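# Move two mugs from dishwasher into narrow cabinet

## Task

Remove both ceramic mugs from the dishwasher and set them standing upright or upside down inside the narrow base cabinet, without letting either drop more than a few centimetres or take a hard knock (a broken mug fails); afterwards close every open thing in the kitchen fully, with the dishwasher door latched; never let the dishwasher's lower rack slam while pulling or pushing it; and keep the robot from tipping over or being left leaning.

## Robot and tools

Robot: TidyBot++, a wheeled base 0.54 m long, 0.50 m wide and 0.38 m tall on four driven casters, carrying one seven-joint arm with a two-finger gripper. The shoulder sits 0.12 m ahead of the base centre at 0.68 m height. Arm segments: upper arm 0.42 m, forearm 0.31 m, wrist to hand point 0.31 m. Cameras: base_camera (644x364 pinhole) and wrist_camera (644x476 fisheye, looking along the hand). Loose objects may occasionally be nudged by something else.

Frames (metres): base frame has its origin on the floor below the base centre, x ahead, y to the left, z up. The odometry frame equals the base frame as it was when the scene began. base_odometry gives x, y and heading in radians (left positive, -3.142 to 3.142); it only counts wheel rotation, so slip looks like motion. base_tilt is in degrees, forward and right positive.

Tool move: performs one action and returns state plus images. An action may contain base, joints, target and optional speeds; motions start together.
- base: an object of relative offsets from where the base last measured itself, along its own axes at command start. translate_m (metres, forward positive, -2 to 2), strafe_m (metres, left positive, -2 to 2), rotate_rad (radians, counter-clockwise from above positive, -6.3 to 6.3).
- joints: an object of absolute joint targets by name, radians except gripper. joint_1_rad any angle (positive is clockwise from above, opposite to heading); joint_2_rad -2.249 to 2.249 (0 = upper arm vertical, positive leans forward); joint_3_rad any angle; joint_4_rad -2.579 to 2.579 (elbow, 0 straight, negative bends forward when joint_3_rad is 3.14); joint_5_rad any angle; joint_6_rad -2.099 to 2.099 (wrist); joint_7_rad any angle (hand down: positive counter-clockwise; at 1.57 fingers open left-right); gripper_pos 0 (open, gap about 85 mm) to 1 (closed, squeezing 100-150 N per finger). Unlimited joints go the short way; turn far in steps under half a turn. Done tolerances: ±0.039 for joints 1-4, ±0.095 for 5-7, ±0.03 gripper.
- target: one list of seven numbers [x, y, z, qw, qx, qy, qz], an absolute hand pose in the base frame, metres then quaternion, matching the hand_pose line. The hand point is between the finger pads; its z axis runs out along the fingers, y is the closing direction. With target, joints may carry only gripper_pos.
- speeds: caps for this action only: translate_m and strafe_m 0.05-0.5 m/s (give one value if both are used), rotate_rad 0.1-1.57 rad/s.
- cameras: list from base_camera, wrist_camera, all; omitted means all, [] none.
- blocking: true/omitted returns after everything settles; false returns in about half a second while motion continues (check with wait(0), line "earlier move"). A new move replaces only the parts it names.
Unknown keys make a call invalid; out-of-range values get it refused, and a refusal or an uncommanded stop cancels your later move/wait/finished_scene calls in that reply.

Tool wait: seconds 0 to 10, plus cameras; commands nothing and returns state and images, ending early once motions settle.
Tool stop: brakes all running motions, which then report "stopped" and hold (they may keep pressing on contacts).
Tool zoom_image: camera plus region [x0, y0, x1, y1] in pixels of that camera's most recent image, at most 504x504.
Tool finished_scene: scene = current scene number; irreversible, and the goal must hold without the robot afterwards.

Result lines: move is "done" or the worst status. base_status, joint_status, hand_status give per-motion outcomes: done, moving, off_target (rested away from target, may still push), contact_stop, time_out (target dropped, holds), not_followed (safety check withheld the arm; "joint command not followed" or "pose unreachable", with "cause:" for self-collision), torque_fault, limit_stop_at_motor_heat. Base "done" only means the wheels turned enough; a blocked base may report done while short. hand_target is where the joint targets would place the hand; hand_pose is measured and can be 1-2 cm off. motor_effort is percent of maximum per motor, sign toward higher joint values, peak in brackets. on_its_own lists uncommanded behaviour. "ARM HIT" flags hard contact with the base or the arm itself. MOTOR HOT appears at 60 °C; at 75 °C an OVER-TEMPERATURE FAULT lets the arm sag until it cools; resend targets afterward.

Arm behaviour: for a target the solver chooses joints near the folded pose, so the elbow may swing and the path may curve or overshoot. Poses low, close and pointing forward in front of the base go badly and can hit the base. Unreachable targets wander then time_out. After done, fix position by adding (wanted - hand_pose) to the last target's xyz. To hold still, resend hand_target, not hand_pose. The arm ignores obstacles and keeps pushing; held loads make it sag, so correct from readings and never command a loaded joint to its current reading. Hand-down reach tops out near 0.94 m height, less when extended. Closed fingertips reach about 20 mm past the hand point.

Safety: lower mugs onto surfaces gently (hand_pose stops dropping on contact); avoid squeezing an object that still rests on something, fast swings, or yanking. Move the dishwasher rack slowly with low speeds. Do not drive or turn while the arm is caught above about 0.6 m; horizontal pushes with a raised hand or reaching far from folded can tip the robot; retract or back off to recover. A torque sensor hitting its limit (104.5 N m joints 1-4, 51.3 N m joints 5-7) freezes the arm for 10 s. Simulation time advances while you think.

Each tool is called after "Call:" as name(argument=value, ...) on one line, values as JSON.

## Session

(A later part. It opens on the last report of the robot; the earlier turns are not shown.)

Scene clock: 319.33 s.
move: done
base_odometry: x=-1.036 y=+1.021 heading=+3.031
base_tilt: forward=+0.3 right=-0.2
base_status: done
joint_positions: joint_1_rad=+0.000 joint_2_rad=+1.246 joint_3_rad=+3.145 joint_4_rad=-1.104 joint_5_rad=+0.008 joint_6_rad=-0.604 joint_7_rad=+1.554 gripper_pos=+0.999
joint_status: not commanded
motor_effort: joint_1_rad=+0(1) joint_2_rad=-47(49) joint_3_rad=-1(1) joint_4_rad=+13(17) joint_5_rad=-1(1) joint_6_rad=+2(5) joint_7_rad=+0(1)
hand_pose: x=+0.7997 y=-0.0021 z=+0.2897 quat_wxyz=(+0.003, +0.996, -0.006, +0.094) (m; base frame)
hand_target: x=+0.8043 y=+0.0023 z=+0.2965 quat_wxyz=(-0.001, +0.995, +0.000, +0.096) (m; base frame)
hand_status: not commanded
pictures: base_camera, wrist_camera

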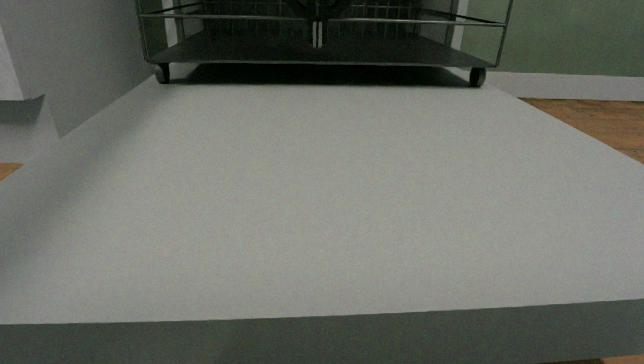

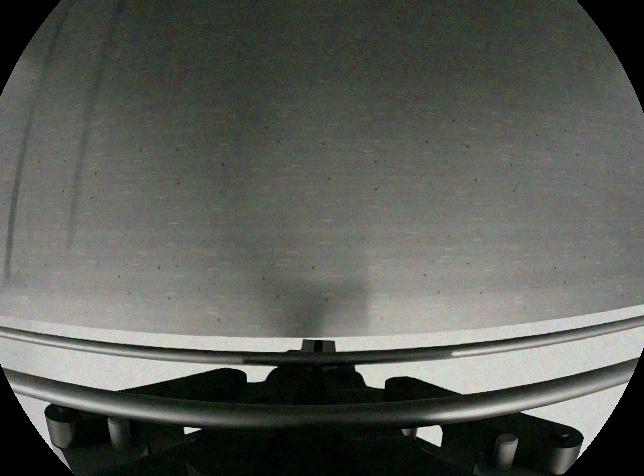

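Call:
move(joints={"joint_2_rad":1.283,"joint_4_rad":-0.98,"joint_6_rad":-0.668}, cameras=[])

Call:
move(joints={"joint_2_rad":1.327,"joint_4_rad":-0.87,"joint_6_rad":-0.715}, cameras=[])

Call:
move(joints={"joint_2_rad":1.37,"joint_4_rad":-0.76,"joint_6_rad":-0.74})

Scene clock: 321.90 s.
move: done
base_odometry: x=-1.036 y=+1.021 heading=+3.031
base_tilt: forward=+0.3 right=-0.2
base_status: not commanded
joint_positions: joint_1_rad=+0.000 joint_2_rad=+1.283 joint_3_rad=+3.145 joint_4_rad=-1.005 joint_5_rad=+0.008 joint_6_rad=-0.639 joint_7_rad=+1.554 gripper_pos=+0.999
joint_status: all done
motor_effort: joint_1_rad=+0(1) joint_2_rad=-49(50) joint_3_rad=-1(1) joint_4_rad=+15(17) joint_5_rad=-1(1) joint_6_rad=+2(4) joint_7_rad=+0(1)
hand_pose: x=+0.8256 y=-0.0021 z=+0.2904 quat_wxyz=(+0.003, +0.994, -0.006, +0.107) (m; base frame)
hand_target: x=+0.8295 y=+0.0022 z=+0.2962 quat_wxyz=(-0.001, +0.994, +0.000, +0.105) (m; base frame)
hand_status: not commanded
pictures: none
No camera images: "cameras" was empty.

Scene clock: 322.83 s.
move: done
base_odometry: x=-1.036 y=+1.021 heading=+3.031
base_tilt: forward=+0.3 right=-0.2
base_status: not commanded
joint_positions: joint_1_rad=+0.000 joint_2_rad=+1.327 joint_3_rad=+3.145 joint_4_rad=-0.896 joint_5_rad=+0.008 joint_6_rad=-0.681 joint_7_rad=+1.554 gripper_pos=+0.999
joint_status: all done
motor_effort: joint_1_rad=+0(1) joint_2_rad=-50(51) joint_3_rad=-1(1) joint_4_rad=+16(18) joint_5_rad=-1(1) joint_6_rad=+3(5) joint_7_rad=+0(1)
hand_pose: x=+0.8503 y=-0.0022 z=+0.2900 quat_wxyz=(+0.003, +0.993, -0.006, +0.118) (m; base frame)
hand_target: x=+0.8529 y=+0.0022 z=+0.2960 quat_wxyz=(-0.001, +0.993, +0.000, +0.115) (m; base frame)
hand_status: not commanded
pictures: none
No camera images: "cameras" was empty.

Scene clock: 323.77 s.
move: done
base_odometry: x=-1.036 y=+1.021 heading=+3.031
base_tilt: forward=+0.3 right=-0.2
base_status: not commanded
joint_positions: joint_1_rad=+0.000 joint_2_rad=+1.372 joint_3_rad=+3.145 joint_4_rad=-0.787 joint_5_rad=+0.008 joint_6_rad=-0.709 joint_7_rad=+1.554 gripper_pos=+0.999
joint_status: all done
motor_effort: joint_1_rad=+0(2) joint_2_rad=-51(52) joint_3_rad=-1(1) joint_4_rad=+16(18) joint_5_rad=-1(1) joint_6_rad=+3(5) joint_7_rad=+0(1)
hand_pose: x=+0.8772 y=-0.0022 z=+0.2909 quat_wxyz=(+0.003, +0.991, -0.006, +0.136) (m; base frame)
hand_target: x=+0.8813 y=+0.0022 z=+0.2991 quat_wxyz=(-0.001, +0.991, +0.000, +0.135) (m; base frame)
hand_status: not commanded
pictures: base_camera, wrist_camera

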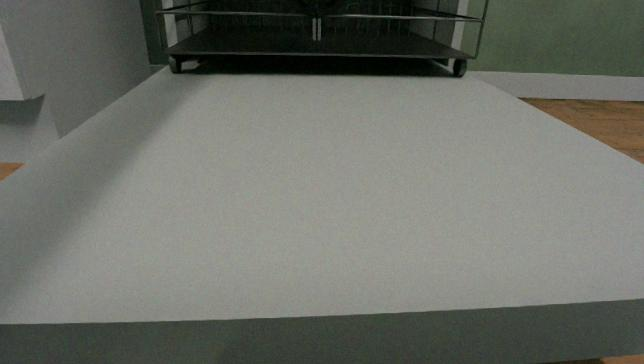

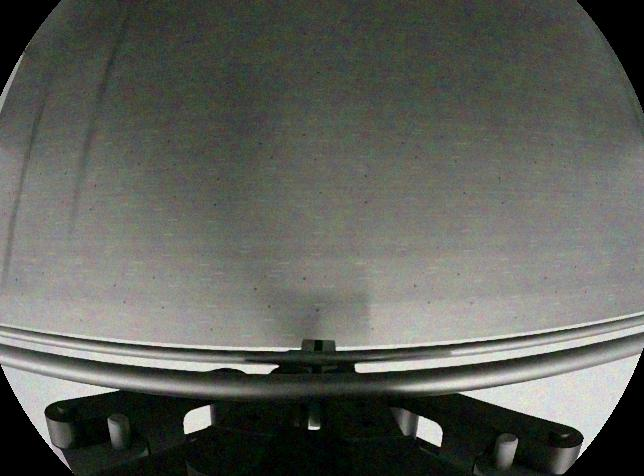

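Call:
move(joints={"joint_2_rad":1.415,"joint_4_rad":-0.645,"joint_6_rad":-0.76}, cameras=[])

Call:
move(base={"translate_m":0.04}, speeds={"translate_m":0.06})

Call:
move(joints={"joint_2_rad":1.415,"joint_4_rad":-0.70,"joint_6_rad":-0.58}, cameras=[])

Call:
move(joints={"joint_2_rad":1.42,"joint_4_rad":-0.76,"joint_6_rad":-0.44})

Scene clock: 326.50 s.
move: done
base_odometry: x=-1.036 y=+1.021 heading=+3.031
base_tilt: forward=+0.3 right=-0.2
base_status: not commanded
joint_positions: joint_1_rad=+0.000 joint_2_rad=+1.420 joint_3_rad=+3.145 joint_4_rad=-0.674 joint_5_rad=+0.008 joint_6_rad=-0.730 joint_7_rad=+1.554 gripper_pos=+0.999
joint_status: all done
motor_effort: joint_1_rad=+0(1) joint_2_rad=-52(54) joint_3_rad=-1(1) joint_4_rad=+18(19) joint_5_rad=-1(1) joint_6_rad=+4(5) joint_7_rad=+0(1)
hand_pose: x=+0.9045 y=-0.0021 z=+0.2921 quat_wxyz=(+0.003, +0.987, -0.006, +0.158) (m; base frame)
hand_target: x=+0.9106 y=+0.0021 z=+0.3041 quat_wxyz=(-0.001, +0.987, +0.000, +0.160) (m; base frame)
hand_status: not commanded
pictures: none
No camera images: "cameras" was empty.

Scene clock: 327.67 s.
move: done
base_odometry: x=-1.076 y=+1.026 heading=+3.031
base_tilt: forward=+0.3 right=-0.2
base_status: done
joint_positions: joint_1_rad=+0.000 joint_2_rad=+1.422 joint_3_rad=+3.145 joint_4_rad=-0.669 joint_5_rad=+0.008 joint_6_rad=-0.738 joint_7_rad=+1.554 gripper_pos=+0.999
joint_status: not commanded
motor_effort: joint_1_rad=+0(1) joint_2_rad=-52(54) joint_3_rad=-1(1) joint_4_rad=+18(20) joint_5_rad=-1(1) joint_6_rad=+4(6) joint_7_rad=+0(1)
hand_pose: x=+0.9036 y=-0.0022 z=+0.2918 quat_wxyz=(+0.003, +0.988, -0.006, +0.156) (m; base frame)
hand_target: x=+0.9106 y=+0.0021 z=+0.3041 quat_wxyz=(-0.001, +0.987, +0.000, +0.160) (m; base frame)
hand_status: not commanded
pictures: base_camera, wrist_camera

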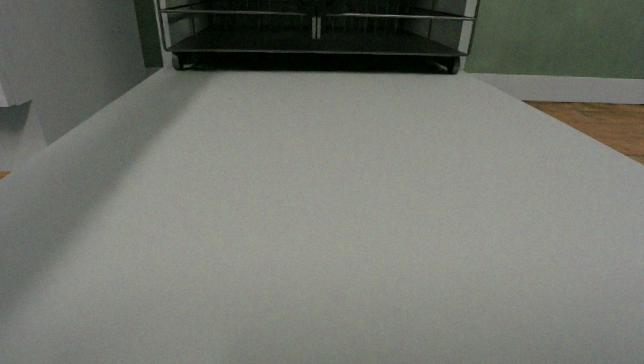

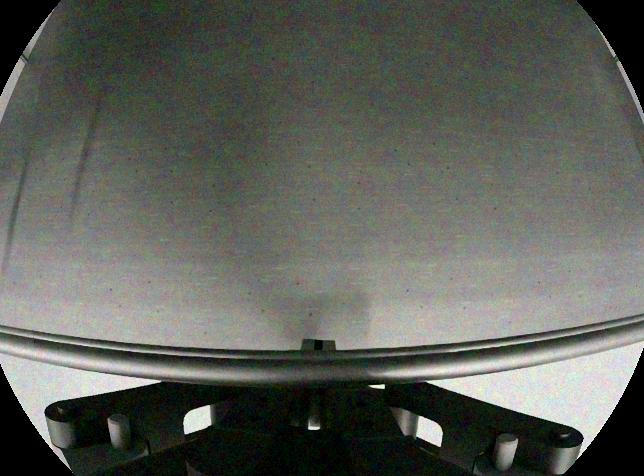

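Scene clock: 328.43 s.
move: done
base_odometry: x=-1.076 y=+1.026 heading=+3.031
base_tilt: forward=+0.3 right=-0.2
base_status: not commanded
joint_positions: joint_1_rad=+0.000 joint_2_rad=+1.425 joint_3_rad=+3.145 joint_4_rad=-0.700 joint_5_rad=+0.008 joint_6_rad=-0.609 joint_7_rad=+1.554 gripper_pos=+0.999
joint_status: all done
motor_effort: joint_1_rad=+0(1) joint_2_rad=-51(55) joint_3_rad=-1(1) joint_4_rad=+17(20) joint_5_rad=+0(1) joint_6_rad=+4(6) joint_7_rad=+0(1)
hand_pose: x=+0.9261 y=-0.0019 z=+0.2920 quat_wxyz=(+0.003, +0.979, -0.006, +0.203) (m; base frame)
hand_target: x=+0.9381 y=+0.0021 z=+0.3036 quat_wxyz=(-0.001, +0.975, +0.000, +0.221) (m; base frame)
hand_status: not commanded
pictures: none
No camera images: "cameras" was empty.

Scene clock: 329.23 s.
move: done
base_odometry: x=-1.076 y=+1.026 heading=+3.031
base_tilt: forward=+0.3 right=-0.2
base_status: not commanded
joint_positions: joint_1_rad=+0.000 joint_2_rad=+1.426 joint_3_rad=+3.145 joint_4_rad=-0.750 joint_5_rad=+0.008 joint_6_rad=-0.484 joint_7_rad=+1.554 gripper_pos=+0.999
joint_status: all done
motor_effort: joint_1_rad=+0(1) joint_2_rad=-52(54) joint_3_rad=-1(1) joint_4_rad=+18(19) joint_5_rad=-1(1) joint_6_rad=+5(6) joint_7_rad=+0(1)
hand_pose: x=+0.9381 y=-0.0017 z=+0.2877 quat_wxyz=(+0.002, +0.971, -0.005, +0.238) (m; base frame)
hand_target: x=+0.9479 y=+0.0021 z=+0.2953 quat_wxyz=(-0.001, +0.966, +0.000, +0.258) (m; base frame)
hand_status: not commanded
pictures: base_camera, wrist_camera

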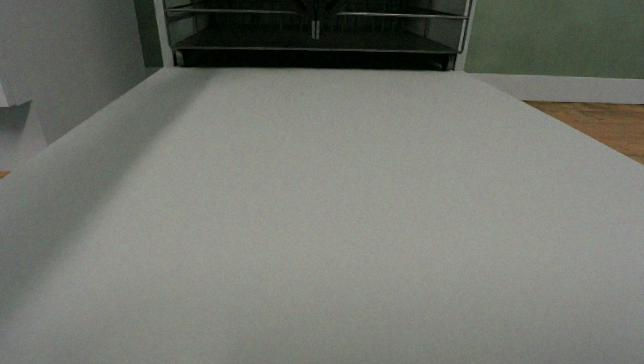

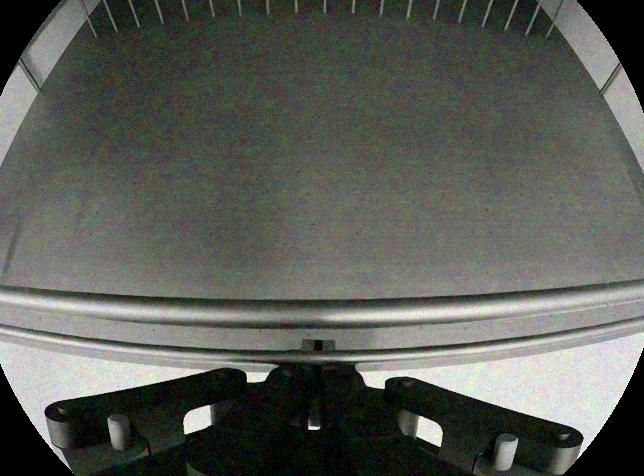

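Call:
move(joints={"joint_2_rad":1.43,"joint_4_rad":-0.80,"joint_6_rad":-0.27}, cameras=[])

Call:
move(joints={"joint_2_rad":1.445,"joint_4_rad":-0.825,"joint_6_rad":-0.13})

Scene clock: 330.93 s.
move: done
base_odometry: x=-1.076 y=+1.026 heading=+3.031
base_tilt: forward=+0.3 right=-0.2
base_status: not commanded
joint_positions: joint_1_rad=+0.000 joint_2_rad=+1.437 joint_3_rad=+3.145 joint_4_rad=-0.793 joint_5_rad=+0.008 joint_6_rad=-0.304 joint_7_rad=+1.554 gripper_pos=+0.999
joint_status: all done
motor_effort: joint_1_rad=+0(1) joint_2_rad=-53(55) joint_3_rad=-1(1) joint_4_rad=+17(20) joint_5_rad=-1(1) joint_6_rad=+6(7) joint_7_rad=-1(1)
hand_pose: x=+0.9623 y=-0.0012 z=+0.2896 quat_wxyz=(+0.001, +0.954, -0.005, +0.299) (m; base frame)
hand_target: x=+0.9704 y=+0.0021 z=+0.2989 quat_wxyz=(-0.001, +0.949, -0.001, +0.315) (m; base frame)
hand_status: not commanded
pictures: none
No camera images: "cameras" was empty.

Scene clock: 331.90 s.
move: done
base_odometry: x=-1.076 y=+1.026 heading=+3.031
base_tilt: forward=+0.3 right=-0.2
base_status: not commanded
joint_positions: joint_1_rad=+0.000 joint_2_rad=+1.455 joint_3_rad=+3.145 joint_4_rad=-0.820 joint_5_rad=+0.008 joint_6_rad=-0.159 joint_7_rad=+1.554 gripper_pos=+0.999
joint_status: all done
motor_effort: joint_1_rad=+0(1) joint_2_rad=-53(55) joint_3_rad=-1(1) joint_4_rad=+18(20) joint_5_rad=-1(1) joint_6_rad=+6(8) joint_7_rad=+0(1)
hand_pose: x=+0.9787 y=-0.0009 z=+0.2901 quat_wxyz=(+0.001, +0.938, -0.004, +0.346) (m; base frame)
hand_target: x=+0.9873 y=+0.0021 z=+0.3028 quat_wxyz=(-0.001, +0.932, -0.001, +0.362) (m; base frame)
hand_status: not commanded
pictures: base_camera, wrist_camera

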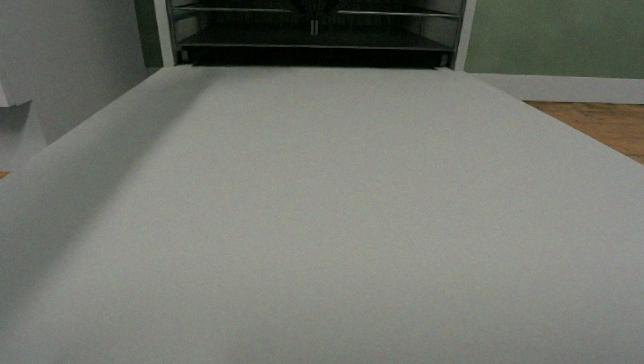

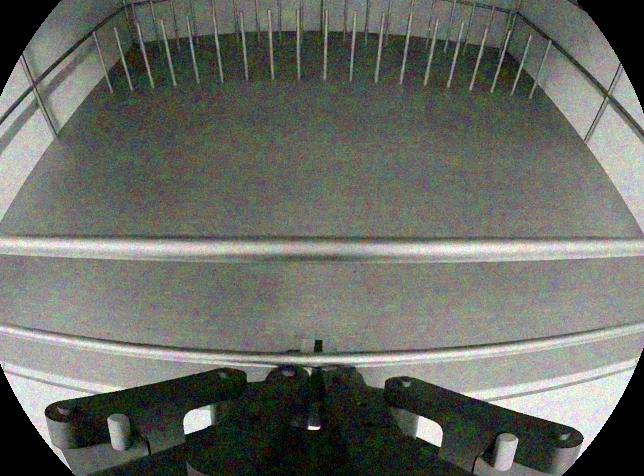

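Call:
move(joints={"joint_2_rad":1.46,"joint_4_rad":-0.83,"joint_6_rad":0.02}, cameras=[])

Call:
move(joints={"joint_2_rad":1.485,"joint_4_rad":-0.82,"joint_6_rad":0.12})

Scene clock: 334.23 s.
move: done
base_odometry: x=-1.076 y=+1.026 heading=+3.031
base_tilt: forward=+0.3 right=-0.2
base_status: not commanded
joint_positions: joint_1_rad=+0.000 joint_2_rad=+1.484 joint_3_rad=+3.145 joint_4_rad=-0.832 joint_5_rad=+0.008 joint_6_rad=-0.007 joint_7_rad=+1.554 gripper_pos=+0.999
joint_status: all done
motor_effort: joint_1_rad=+0(1) joint_2_rad=-54(56) joint_3_rad=-1(1) joint_4_rad=+18(21) joint_5_rad=-1(1) joint_6_rad=+8(10) joint_7_rad=+0(1)
hand_pose: x=+0.9963 y=-0.0004 z=+0.2922 quat_wxyz=(+0.000, +0.918, -0.004, +0.398) (m; base frame)
hand_target: x=+1.0119 y=+0.0021 z=+0.3209 quat_wxyz=(-0.001, +0.907, -0.001, +0.422) (m; base frame)
hand_status: not commanded
pictures: none
No camera images: "cameras" was empty.

Scene clock: 334.87 s.
move: done
base_odometry: x=-1.076 y=+1.026 heading=+3.031
base_tilt: forward=+0.3 right=-0.2
base_status: not commanded
joint_positions: joint_1_rad=+0.000 joint_2_rad=+1.508 joint_3_rad=+3.145 joint_4_rad=-0.832 joint_5_rad=+0.008 joint_6_rad=+0.086 joint_7_rad=+1.554 gripper_pos=+0.999
joint_status: all done
motor_effort: joint_1_rad=-1(1) joint_2_rad=-54(57) joint_3_rad=-1(1) joint_4_rad=+19(20) joint_5_rad=+0(1) joint_6_rad=+8(10) joint_7_rad=+0(1)
hand_pose: x=+1.0060 y=-0.0001 z=+0.2928 quat_wxyz=(-0.001, +0.903, -0.004, +0.429) (m; base frame)
hand_target: x=+1.0260 y=+0.0020 z=+0.3279 quat_wxyz=(-0.001, +0.888, -0.001, +0.460) (m; base frame)
hand_status: not commanded
pictures: base_camera, wrist_camera

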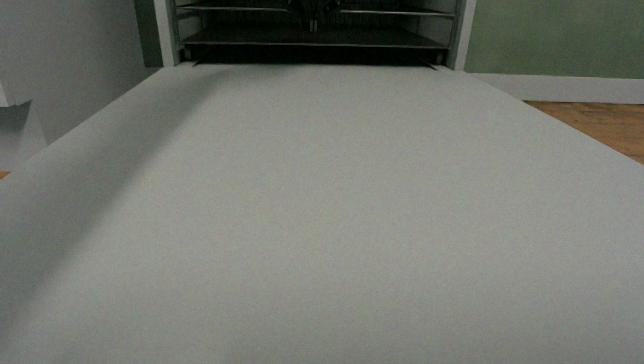

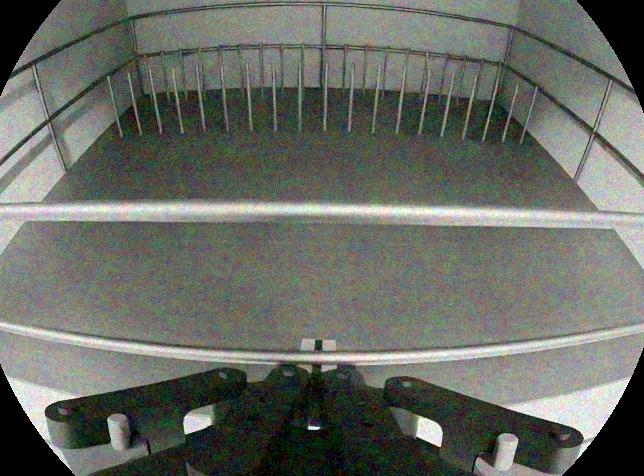

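Call:
move(base={"translate_m":0.02}, speeds={"translate_m":0.06})

Scene clock: 336.30 s.
move: done
base_odometry: x=-1.096 y=+1.028 heading=+3.031
base_tilt: forward=+0.3 right=-0.2
base_status: done
joint_positions: joint_1_rad=+0.000 joint_2_rad=+1.518 joint_3_rad=+3.145 joint_4_rad=-0.843 joint_5_rad=+0.008 joint_6_rad=+0.085 joint_7_rad=+1.554 gripper_pos=+0.999
joint_status: not commanded
motor_effort: joint_1_rad=+0(2) joint_2_rad=-56(58) joint_3_rad=-1(2) joint_4_rad=+19(24) joint_5_rad=-1(1) joint_6_rad=+9(12) joint_7_rad=-1(1)
hand_pose: x=+0.9973 y=-0.0001 z=+0.2786 quat_wxyz=(-0.001, +0.908, -0.004, +0.419) (m; base frame)
hand_target: x=+1.0260 y=+0.0020 z=+0.3279 quat_wxyz=(-0.001, +0.888, -0.001, +0.460) (m; base frame)
hand_status: not commanded
pictures: base_camera, wrist_camera

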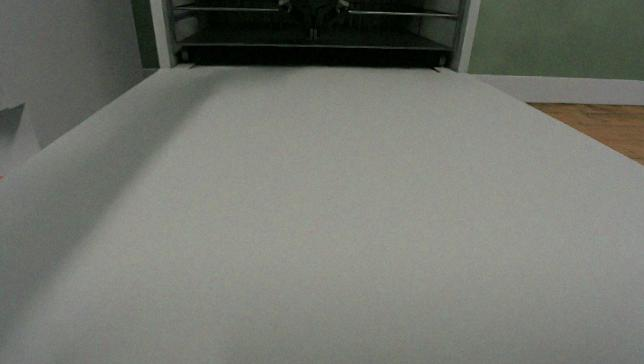

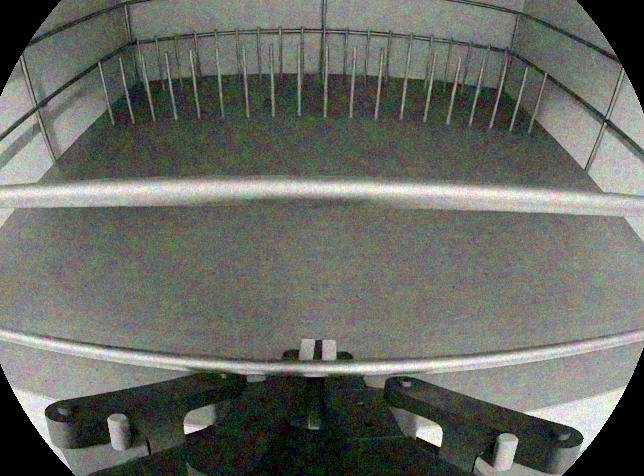

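Call:
move(base={"translate_m":-0.25}, speeds={"translate_m":0.12})

Scene clock: 339.70 s.
move: done
base_odometry: x=-0.847 y=+1.000 heading=+3.031
base_tilt: forward=+0.3 right=-0.2
base_status: done
joint_positions: joint_1_rad=+0.000 joint_2_rad=+1.517 joint_3_rad=+3.145 joint_4_rad=-0.833 joint_5_rad=+0.008 joint_6_rad=+0.093 joint_7_rad=+1.554 gripper_pos=+0.999
joint_status: not commanded
motor_effort: joint_1_rad=+0(1) joint_2_rad=-51(55) joint_3_rad=-1(1) joint_4_rad=+17(18) joint_5_rad=-1(1) joint_6_rad=+7(8) joint_7_rad=+0(1)
hand_pose: x=+1.0041 y=-0.0001 z=+0.2869 quat_wxyz=(-0.001, +0.904, -0.004, +0.429) (m; base frame)
hand_target: x=+1.0260 y=+0.0020 z=+0.3279 quat_wxyz=(-0.001, +0.888, -0.001, +0.460) (m; base frame)
hand_status: not commanded
pictures: base_camera, wrist_camera

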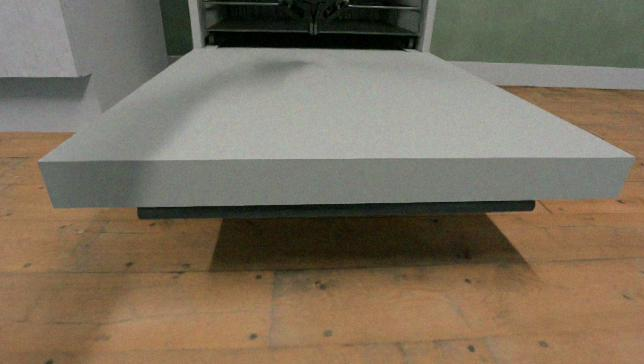

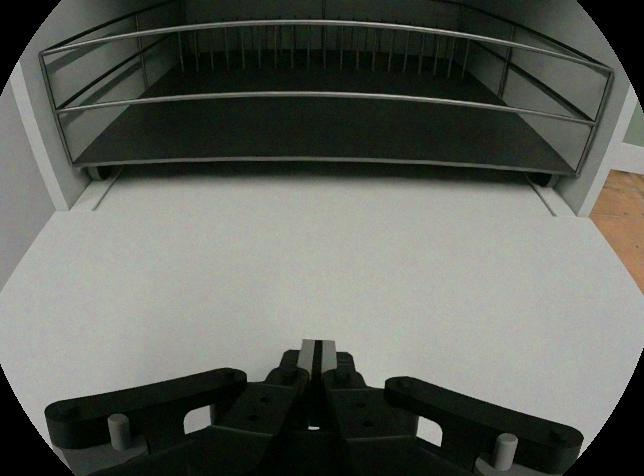

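Call:
move(base={"translate_m":-0.45}, cameras=[])

Call:
move(joints={"joint_1_rad":0,"joint_2_rad":1.6,"joint_4_rad":-1.45,"joint_6_rad":1.46}, cameras=[])

Call:
move(joints={"joint_1_rad":0,"joint_2_rad":2.14,"joint_4_rad":-0.85,"joint_6_rad":1.475})

Scene clock: 343.63 s.
move: done
base_odometry: x=-0.400 y=+0.950 heading=+3.031
base_tilt: forward=+0.3 right=-0.2
base_status: done
joint_positions: joint_1_rad=+0.000 joint_2_rad=+1.517 joint_3_rad=+3.145 joint_4_rad=-0.832 joint_5_rad=+0.008 joint_6_rad=+0.093 joint_7_rad=+1.554 gripper_pos=+0.999
joint_status: not commanded
motor_effort: joint_1_rad=+0(1) joint_2_rad=-52(53) joint_3_rad=-1(1) joint_4_rad=+16(18) joint_5_rad=-1(1) joint_6_rad=+7(8) joint_7_rad=+0(1)
hand_pose: x=+1.0042 y=-0.0001 z=+0.2871 quat_wxyz=(-0.001, +0.903, -0.004, +0.429) (m; base frame)
hand_target: x=+1.0260 y=+0.0020 z=+0.3279 quat_wxyz=(-0.001, +0.888, -0.001, +0.460) (m; base frame)
hand_status: not commanded
pictures: none
No camera images: "cameras" was empty.

Scene clock: 346.03 s.
move: done
base_odometry: x=-0.400 y=+0.950 heading=+3.031
base_tilt: forward=+0.3 right=-0.2
base_status: not commanded
joint_positions: joint_1_rad=+0.000 joint_2_rad=+1.596 joint_3_rad=+3.145 joint_4_rad=-1.429 joint_5_rad=+0.008 joint_6_rad=+1.419 joint_7_rad=+1.554 gripper_pos=+0.999
joint_status: all done
motor_effort: joint_1_rad=+0(1) joint_2_rad=-43(53) joint_3_rad=-1(1) joint_4_rad=+8(17) joint_5_rad=-1(1) joint_6_rad=+8(10) joint_7_rad=+0(1)
hand_pose: x=+0.8871 y=+0.0026 z=+0.3476 quat_wxyz=(-0.007, +0.720, -0.002, +0.694) (m; base frame)
hand_target: x=+0.8796 y=+0.0018 z=+0.3505 quat_wxyz=(-0.001, +0.714, -0.001, +0.700) (m; base frame)
hand_status: not commanded
pictures: none
No camera images: "cameras" was empty.

Scene clock: 347.97 s.
move: done
base_odometry: x=-0.400 y=+0.950 heading=+3.031
base_tilt: forward=+0.3 right=-0.2
base_status: not commanded
joint_positions: joint_1_rad=+0.000 joint_2_rad=+2.140 joint_3_rad=+3.145 joint_4_rad=-0.874 joint_5_rad=+0.008 joint_6_rad=+1.437 joint_7_rad=+1.554 gripper_pos=+0.999
joint_status: all done
motor_effort: joint_1_rad=+0(1) joint_2_rad=-37(43) joint_3_rad=-1(1) joint_4_rad=+7(9) joint_5_rad=-1(1) joint_6_rad=+9(10) joint_7_rad=+0(1)
hand_pose: x=+0.8247 y=+0.0033 z=+0.1412 quat_wxyz=(-0.008, +0.709, -0.002, +0.705) (m; base frame)
hand_target: x=+0.8317 y=+0.0014 z=+0.1617 quat_wxyz=(+0.000, +0.687, -0.001, +0.727) (m; base frame)
hand_status: not commanded
pictures: base_camera, wrist_camera

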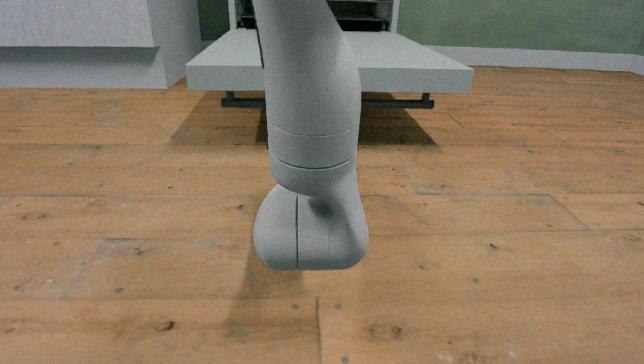

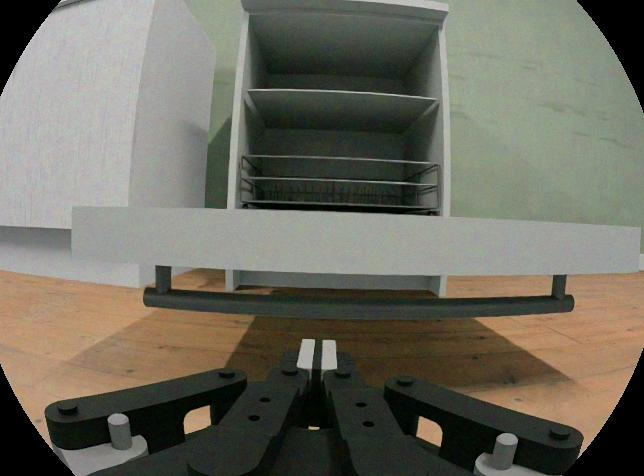

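Call:
move(base={"strafe_m":-0.025}, joints={"joint_1_rad":0,"joint_2_rad":2.06,"joint_4_rad":-0.90,"joint_6_rad":1.13})

Call:
move(base={"translate_m":0.18}, speeds={"translate_m":0.15})

Scene clock: 350.57 s.
move: off_target
base_odometry: x=-0.397 y=+0.975 heading=+3.031
base_tilt: forward=+0.3 right=-0.2
base_status: done
joint_positions: joint_1_rad=+0.005 joint_2_rad=+2.102 joint_3_rad=+3.145 joint_4_rad=-0.887 joint_5_rad=+0.008 joint_6_rad=+1.160 joint_7_rad=+1.554 gripper_pos=+0.999
joint_status: joint_2_rad off_target (ended at +2.102, target +2.060); the others done
motor_effort: joint_1_rad=+0(4) joint_2_rad=-38(39) joint_3_rad=-1(2) joint_4_rad=+8(9) joint_5_rad=-1(1) joint_6_rad=+8(10) joint_7_rad=+0(1)
hand_pose: x=+0.8304 y=-0.0002 z=+0.0782 quat_wxyz=(-0.005, +0.792, -0.004, +0.610) (m; base frame)
hand_target: x=+0.8481 y=+0.0016 z=+0.0951 quat_wxyz=(-0.001, +0.793, -0.001, +0.610) (m; base frame)
hand_status: not commanded
pictures: base_camera, wrist_camera

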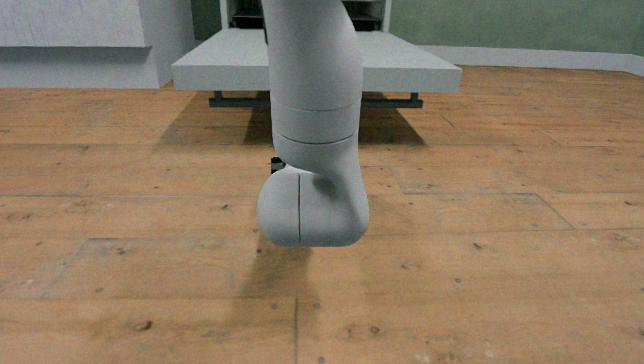

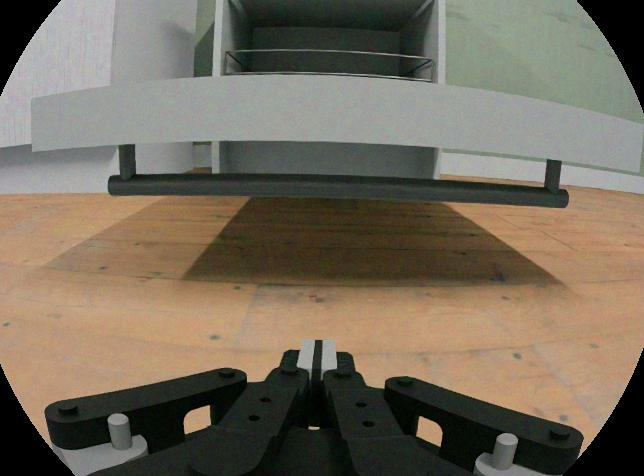

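Scene clock: 352.43 s.
move: done
base_odometry: x=-0.576 y=+0.995 heading=+3.031
base_tilt: forward=+0.3 right=-0.2
base_status: done
joint_positions: joint_1_rad=+0.005 joint_2_rad=+2.094 joint_3_rad=+3.145 joint_4_rad=-0.888 joint_5_rad=+0.008 joint_6_rad=+1.159 joint_7_rad=+1.554 gripper_pos=+0.999
joint_status: not commanded
motor_effort: joint_1_rad=+0(1) joint_2_rad=-39(40) joint_3_rad=-1(1) joint_4_rad=+8(10) joint_5_rad=-1(1) joint_6_rad=+9(9) joint_7_rad=+0(1)
hand_pose: x=+0.8348 y=-0.0002 z=+0.0834 quat_wxyz=(-0.005, +0.790, -0.004, +0.613) (m; base frame)
hand_target: x=+0.8481 y=+0.0016 z=+0.0951 quat_wxyz=(-0.001, +0.793, -0.001, +0.610) (m; base frame)
hand_status: not commanded
pictures: base_camera, wrist_camera

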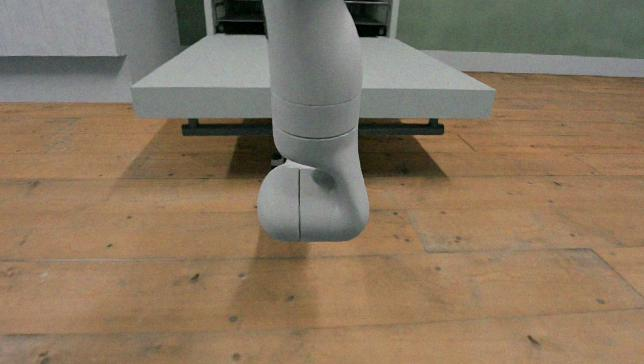

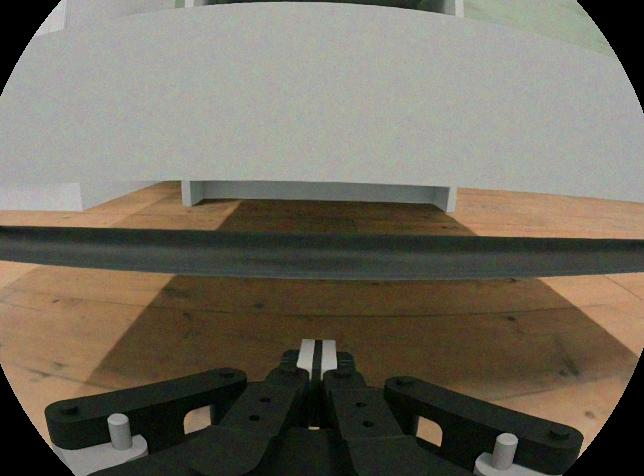

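Call:
move(base={"translate_m":0.04}, speeds={"translate_m":0.08})

Scene clock: 354.03 s.
move: done
base_odometry: x=-0.616 y=+1.000 heading=+3.031
base_tilt: forward=+0.3 right=-0.2
base_status: done
joint_positions: joint_1_rad=+0.005 joint_2_rad=+2.092 joint_3_rad=+3.145 joint_4_rad=-0.888 joint_5_rad=+0.008 joint_6_rad=+1.159 joint_7_rad=+1.554 gripper_pos=+0.999
joint_status: not commanded
motor_effort: joint_1_rad=+0(1) joint_2_rad=-39(41) joint_3_rad=-1(1) joint_4_rad=+8(10) joint_5_rad=-1(1) joint_6_rad=+9(9) joint_7_rad=+0(1)
hand_pose: x=+0.8359 y=-0.0002 z=+0.0847 quat_wxyz=(-0.005, +0.790, -0.004, +0.613) (m; base frame)
hand_target: x=+0.8481 y=+0.0016 z=+0.0951 quat_wxyz=(-0.001, +0.793, -0.001, +0.610) (m; base frame)
hand_status: not commanded
pictures: base_camera, wrist_camera

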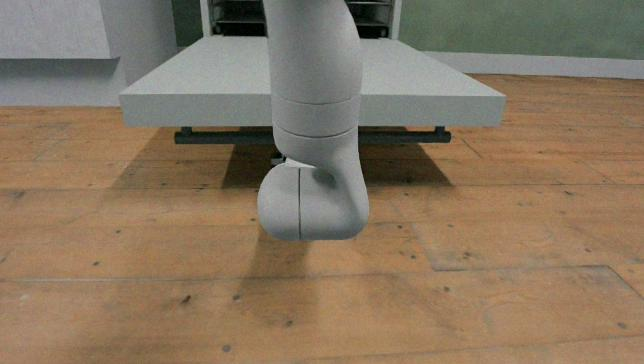

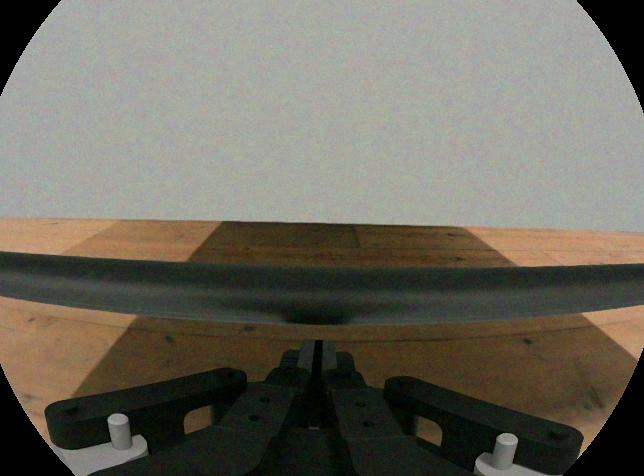

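Call:
move(base={"translate_m":0.015}, speeds={"translate_m":0.08}, joints={"joint_2_rad":1.95,"joint_4_rad":-1.05,"joint_6_rad":1.16})

Call:
move(joints={"joint_2_rad":1.87,"joint_4_rad":-1.16,"joint_6_rad":1.16})

Scene clock: 356.23 s.
move: off_target
base_odometry: x=-0.631 y=+1.002 heading=+3.031
base_tilt: forward=+0.3 right=-0.2
base_status: done
joint_positions: joint_1_rad=+0.005 joint_2_rad=+2.010 joint_3_rad=+3.145 joint_4_rad=-1.033 joint_5_rad=+0.008 joint_6_rad=+1.157 joint_7_rad=+1.554 gripper_pos=+0.999
joint_status: joint_2_rad off_target (ended at +2.010, target +1.950); the others done
motor_effort: joint_1_rad=+0(1) joint_2_rad=-41(41) joint_3_rad=-1(1) joint_4_rad=+8(9) joint_5_rad=-1(1) joint_6_rad=+9(13) joint_7_rad=+0(1)
hand_pose: x=+0.8266 y=-0.0004 z=+0.0934 quat_wxyz=(-0.005, +0.809, -0.004, +0.587) (m; base frame)
hand_target: x=+0.8543 y=+0.0017 z=+0.1321 quat_wxyz=(-0.001, +0.796, -0.001, +0.606) (m; base frame)
hand_status: not commanded
pictures: base_camera, wrist_camera

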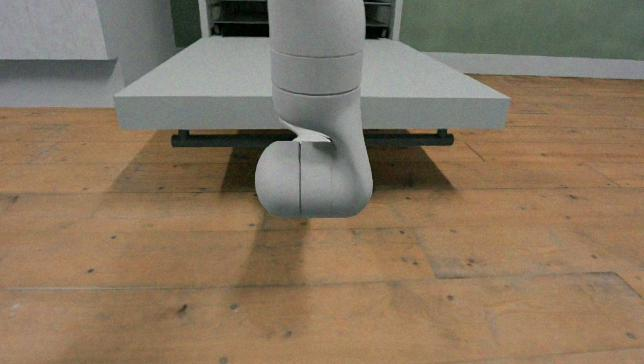

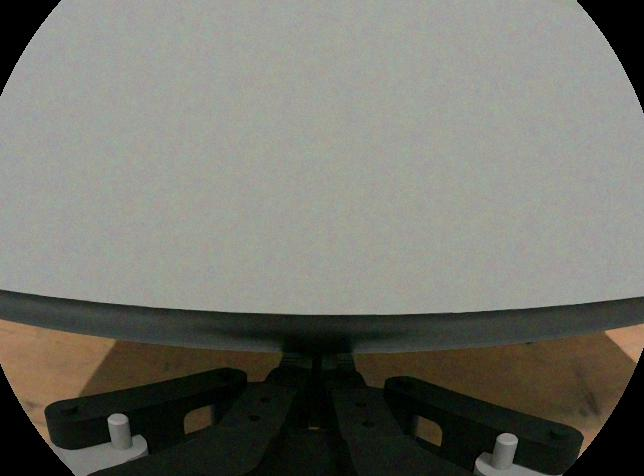

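Scene clock: 357.17 s.
move: off_target
base_odometry: x=-0.631 y=+1.002 heading=+3.031
base_tilt: forward=+0.3 right=-0.2
base_status: not commanded
joint_positions: joint_1_rad=+0.005 joint_2_rad=+1.949 joint_3_rad=+3.145 joint_4_rad=-1.152 joint_5_rad=+0.008 joint_6_rad=+1.157 joint_7_rad=+1.554 gripper_pos=+0.999
joint_status: joint_2_rad off_target (ended at +1.949, target +1.870); the others done
motor_effort: joint_1_rad=+0(1) joint_2_rad=-44(44) joint_3_rad=-1(1) joint_4_rad=+8(9) joint_5_rad=-1(1) joint_6_rad=+12(13) joint_7_rad=-1(1)
hand_pose: x=+0.8129 y=-0.0005 z=+0.0991 quat_wxyz=(-0.005, +0.826, -0.004, +0.564) (m; base frame)
hand_target: x=+0.8535 y=+0.0018 z=+0.1536 quat_wxyz=(-0.001, +0.805, -0.001, +0.594) (m; base frame)
hand_status: not commanded
pictures: base_camera, wrist_camera

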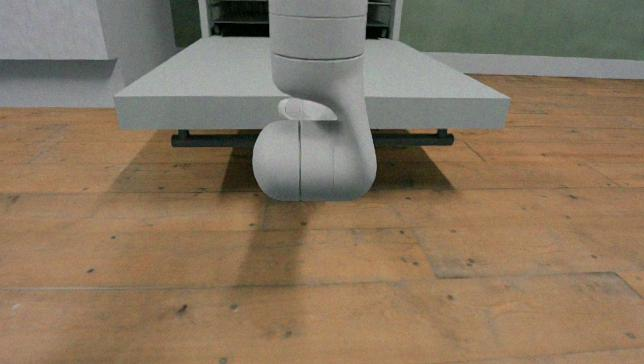

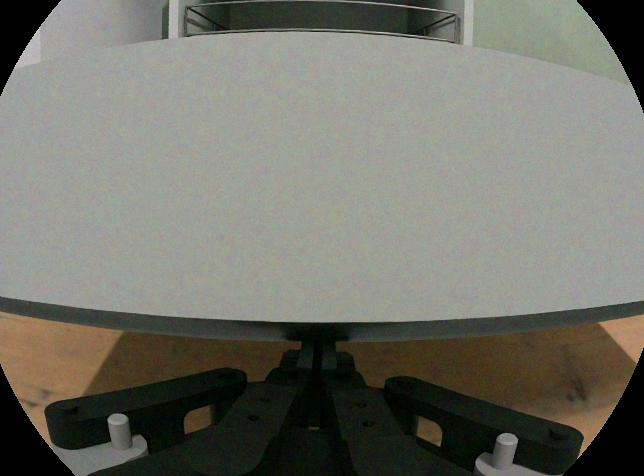

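Call:
move(base={"translate_m":0.035}, speeds={"translate_m":0.08})

Call:
move(joints={"joint_2_rad":1.72,"joint_4_rad":-1.30,"joint_6_rad":1.24})

Scene clock: 359.23 s.
move: done
base_odometry: x=-0.666 y=+1.006 heading=+3.030
base_tilt: forward=+0.3 right=-0.2
base_status: done
joint_positions: joint_1_rad=+0.005 joint_2_rad=+1.949 joint_3_rad=+3.145 joint_4_rad=-1.176 joint_5_rad=+0.008 joint_6_rad=+1.148 joint_7_rad=+1.554 gripper_pos=+0.999
joint_status: not commanded
motor_effort: joint_1_rad=-1(1) joint_2_rad=-47(51) joint_3_rad=-1(1) joint_4_rad=+9(13) joint_5_rad=-1(1) joint_6_rad=+14(15) joint_7_rad=-1(1)
hand_pose: x=+0.8015 y=-0.0005 z=+0.0894 quat_wxyz=(-0.005, +0.835, -0.004, +0.550) (m; base frame)
hand_target: x=+0.8535 y=+0.0018 z=+0.1536 quat_wxyz=(-0.001, +0.805, -0.001, +0.594) (m; base frame)
hand_status: not commanded
pictures: base_camera, wrist_camera

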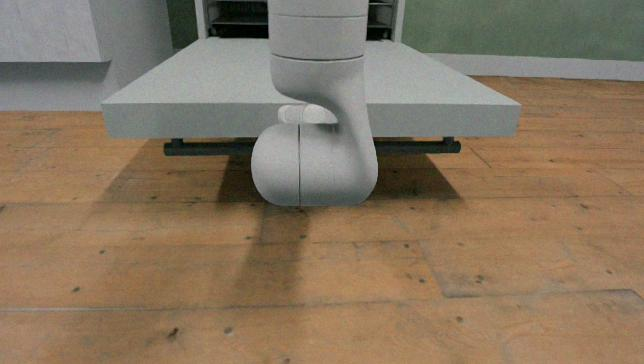

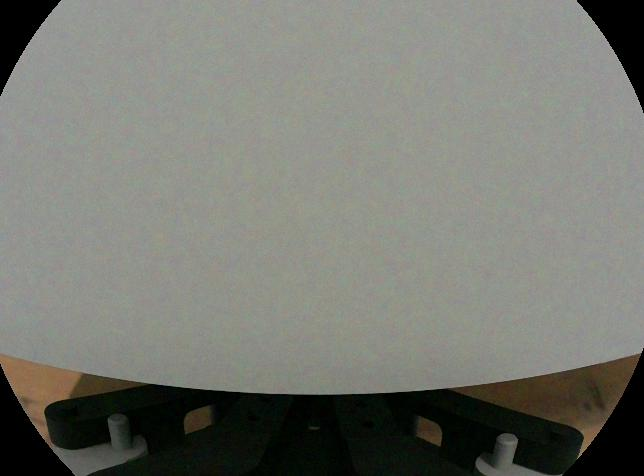

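Scene clock: 360.30 s.
move: off_target
base_odometry: x=-0.666 y=+1.006 heading=+3.030
base_tilt: forward=+0.3 right=-0.2
base_status: not commanded
joint_positions: joint_1_rad=+0.005 joint_2_rad=+1.851 joint_3_rad=+3.145 joint_4_rad=-1.325 joint_5_rad=+0.008 joint_6_rad=+1.155 joint_7_rad=+1.554 gripper_pos=+0.999
joint_status: joint_2_rad off_target (ended at +1.851, target +1.720); the others done
motor_effort: joint_1_rad=+1(1) joint_2_rad=-53(53) joint_3_rad=-1(2) joint_4_rad=+13(15) joint_5_rad=-2(2) joint_6_rad=+16(17) joint_7_rad=-1(1)
hand_pose: x=+0.7927 y=-0.0006 z=+0.1156 quat_wxyz=(-0.005, +0.847, -0.005, +0.531) (m; base frame)
hand_target: x=+0.8777 y=+0.0019 z=+0.2426 quat_wxyz=(-0.001, +0.777, -0.001, +0.629) (m; base frame)
hand_status: not commanded
pictures: base_camera, wrist_camera

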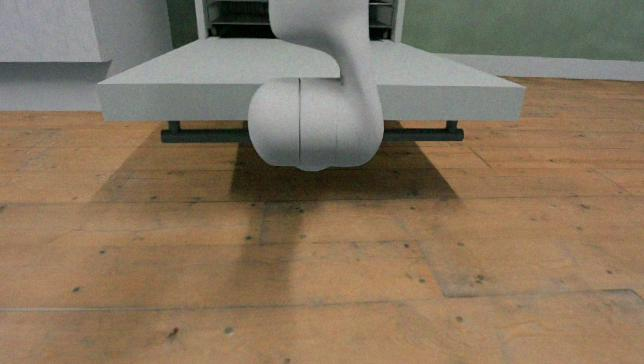

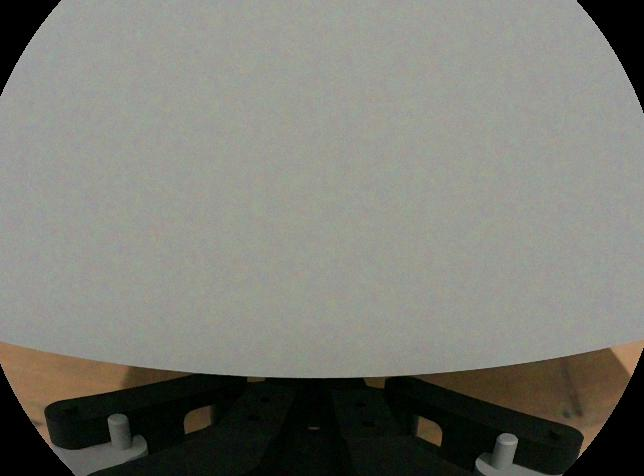

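Call:
move(joints={"joint_2_rad":1.58,"joint_4_rad":-1.42,"joint_6_rad":1.30})

Call:
move(base={"translate_m":0.02}, joints={"joint_2_rad":1.44,"joint_4_rad":-1.53,"joint_6_rad":1.29}, speeds={"translate_m":0.06})

Scene clock: 362.23 s.
move: off_target
base_odometry: x=-0.666 y=+1.005 heading=+3.030
base_tilt: forward=+0.3 right=-0.2
base_status: not commanded
joint_positions: joint_1_rad=+0.005 joint_2_rad=+1.731 joint_3_rad=+3.145 joint_4_rad=-1.466 joint_5_rad=+0.008 joint_6_rad=+1.205 joint_7_rad=+1.554 gripper_pos=+0.999
joint_status: joint_2_rad off_target (ended at +1.731, target +1.580); joint_4_rad off_target (ended at -1.466, target -1.420); the others done
motor_effort: joint_1_rad=-1(2) joint_2_rad=-58(58) joint_3_rad=-2(2) joint_4_rad=+17(19) joint_5_rad=-1(2) joint_6_rad=+18(19) joint_7_rad=-1(1)
hand_pose: x=+0.8013 y=-0.0007 z=+0.1738 quat_wxyz=(-0.005, +0.839, -0.005, +0.544) (m; base frame)
hand_target: x=+0.8928 y=+0.0019 z=+0.3267 quat_wxyz=(-0.001, +0.751, -0.001, +0.660) (m; base frame)
hand_status: not commanded
pictures: base_camera, wrist_camera

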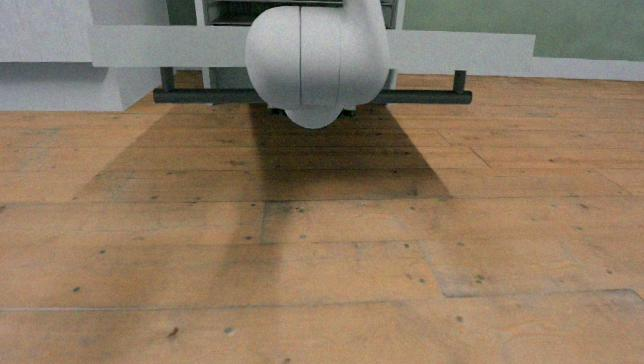

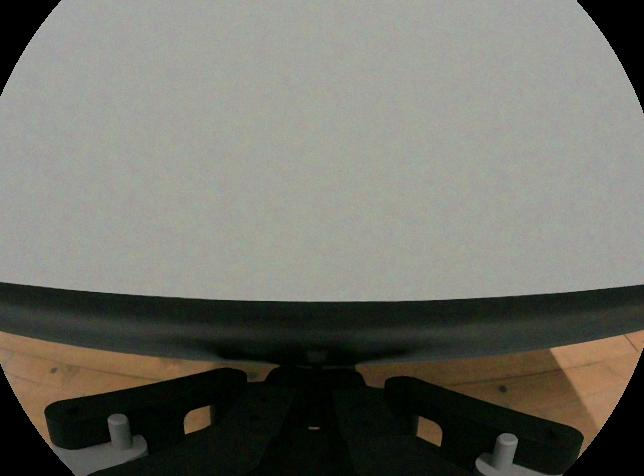

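Scene clock: 363.67 s.
move: off_target
base_odometry: x=-0.685 y=+1.008 heading=+3.030
base_tilt: forward=+0.3 right=-0.2
base_status: done
joint_positions: joint_1_rad=+0.005 joint_2_rad=+1.526 joint_3_rad=+3.145 joint_4_rad=-1.563 joint_5_rad=+0.008 joint_6_rad=+1.241 joint_7_rad=+1.554 gripper_pos=+0.999
joint_status: joint_2_rad off_target (ended at +1.526, target +1.440); the others done
motor_effort: joint_1_rad=+0(2) joint_2_rad=-49(63) joint_3_rad=-1(2) joint_4_rad=+12(22) joint_5_rad=-1(2) joint_6_rad=+12(20) joint_7_rad=-1(2)
hand_pose: x=+0.8554 y=-0.0010 z=+0.3018 quat_wxyz=(-0.005, +0.798, -0.005, +0.603) (m; base frame)
hand_target: x=+0.8993 y=+0.0020 z=+0.3930 quat_wxyz=(-0.001, +0.745, -0.001, +0.667) (m; base frame)
hand_status: not commanded
pictures: base_camera, wrist_camera

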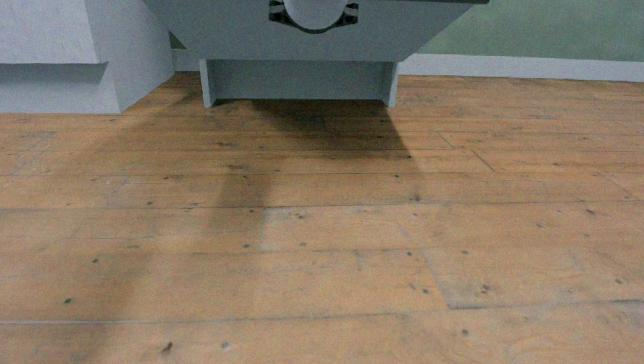

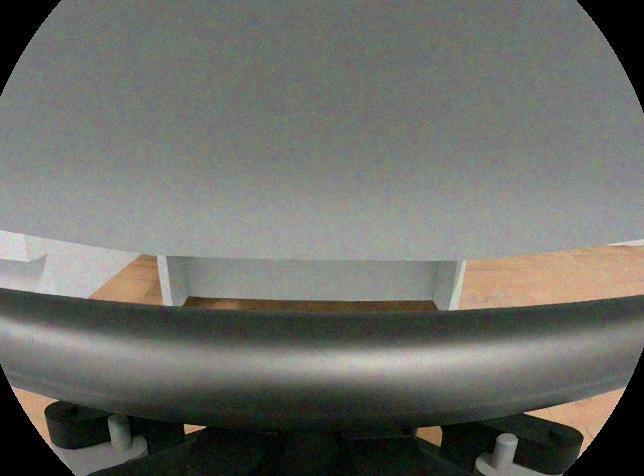

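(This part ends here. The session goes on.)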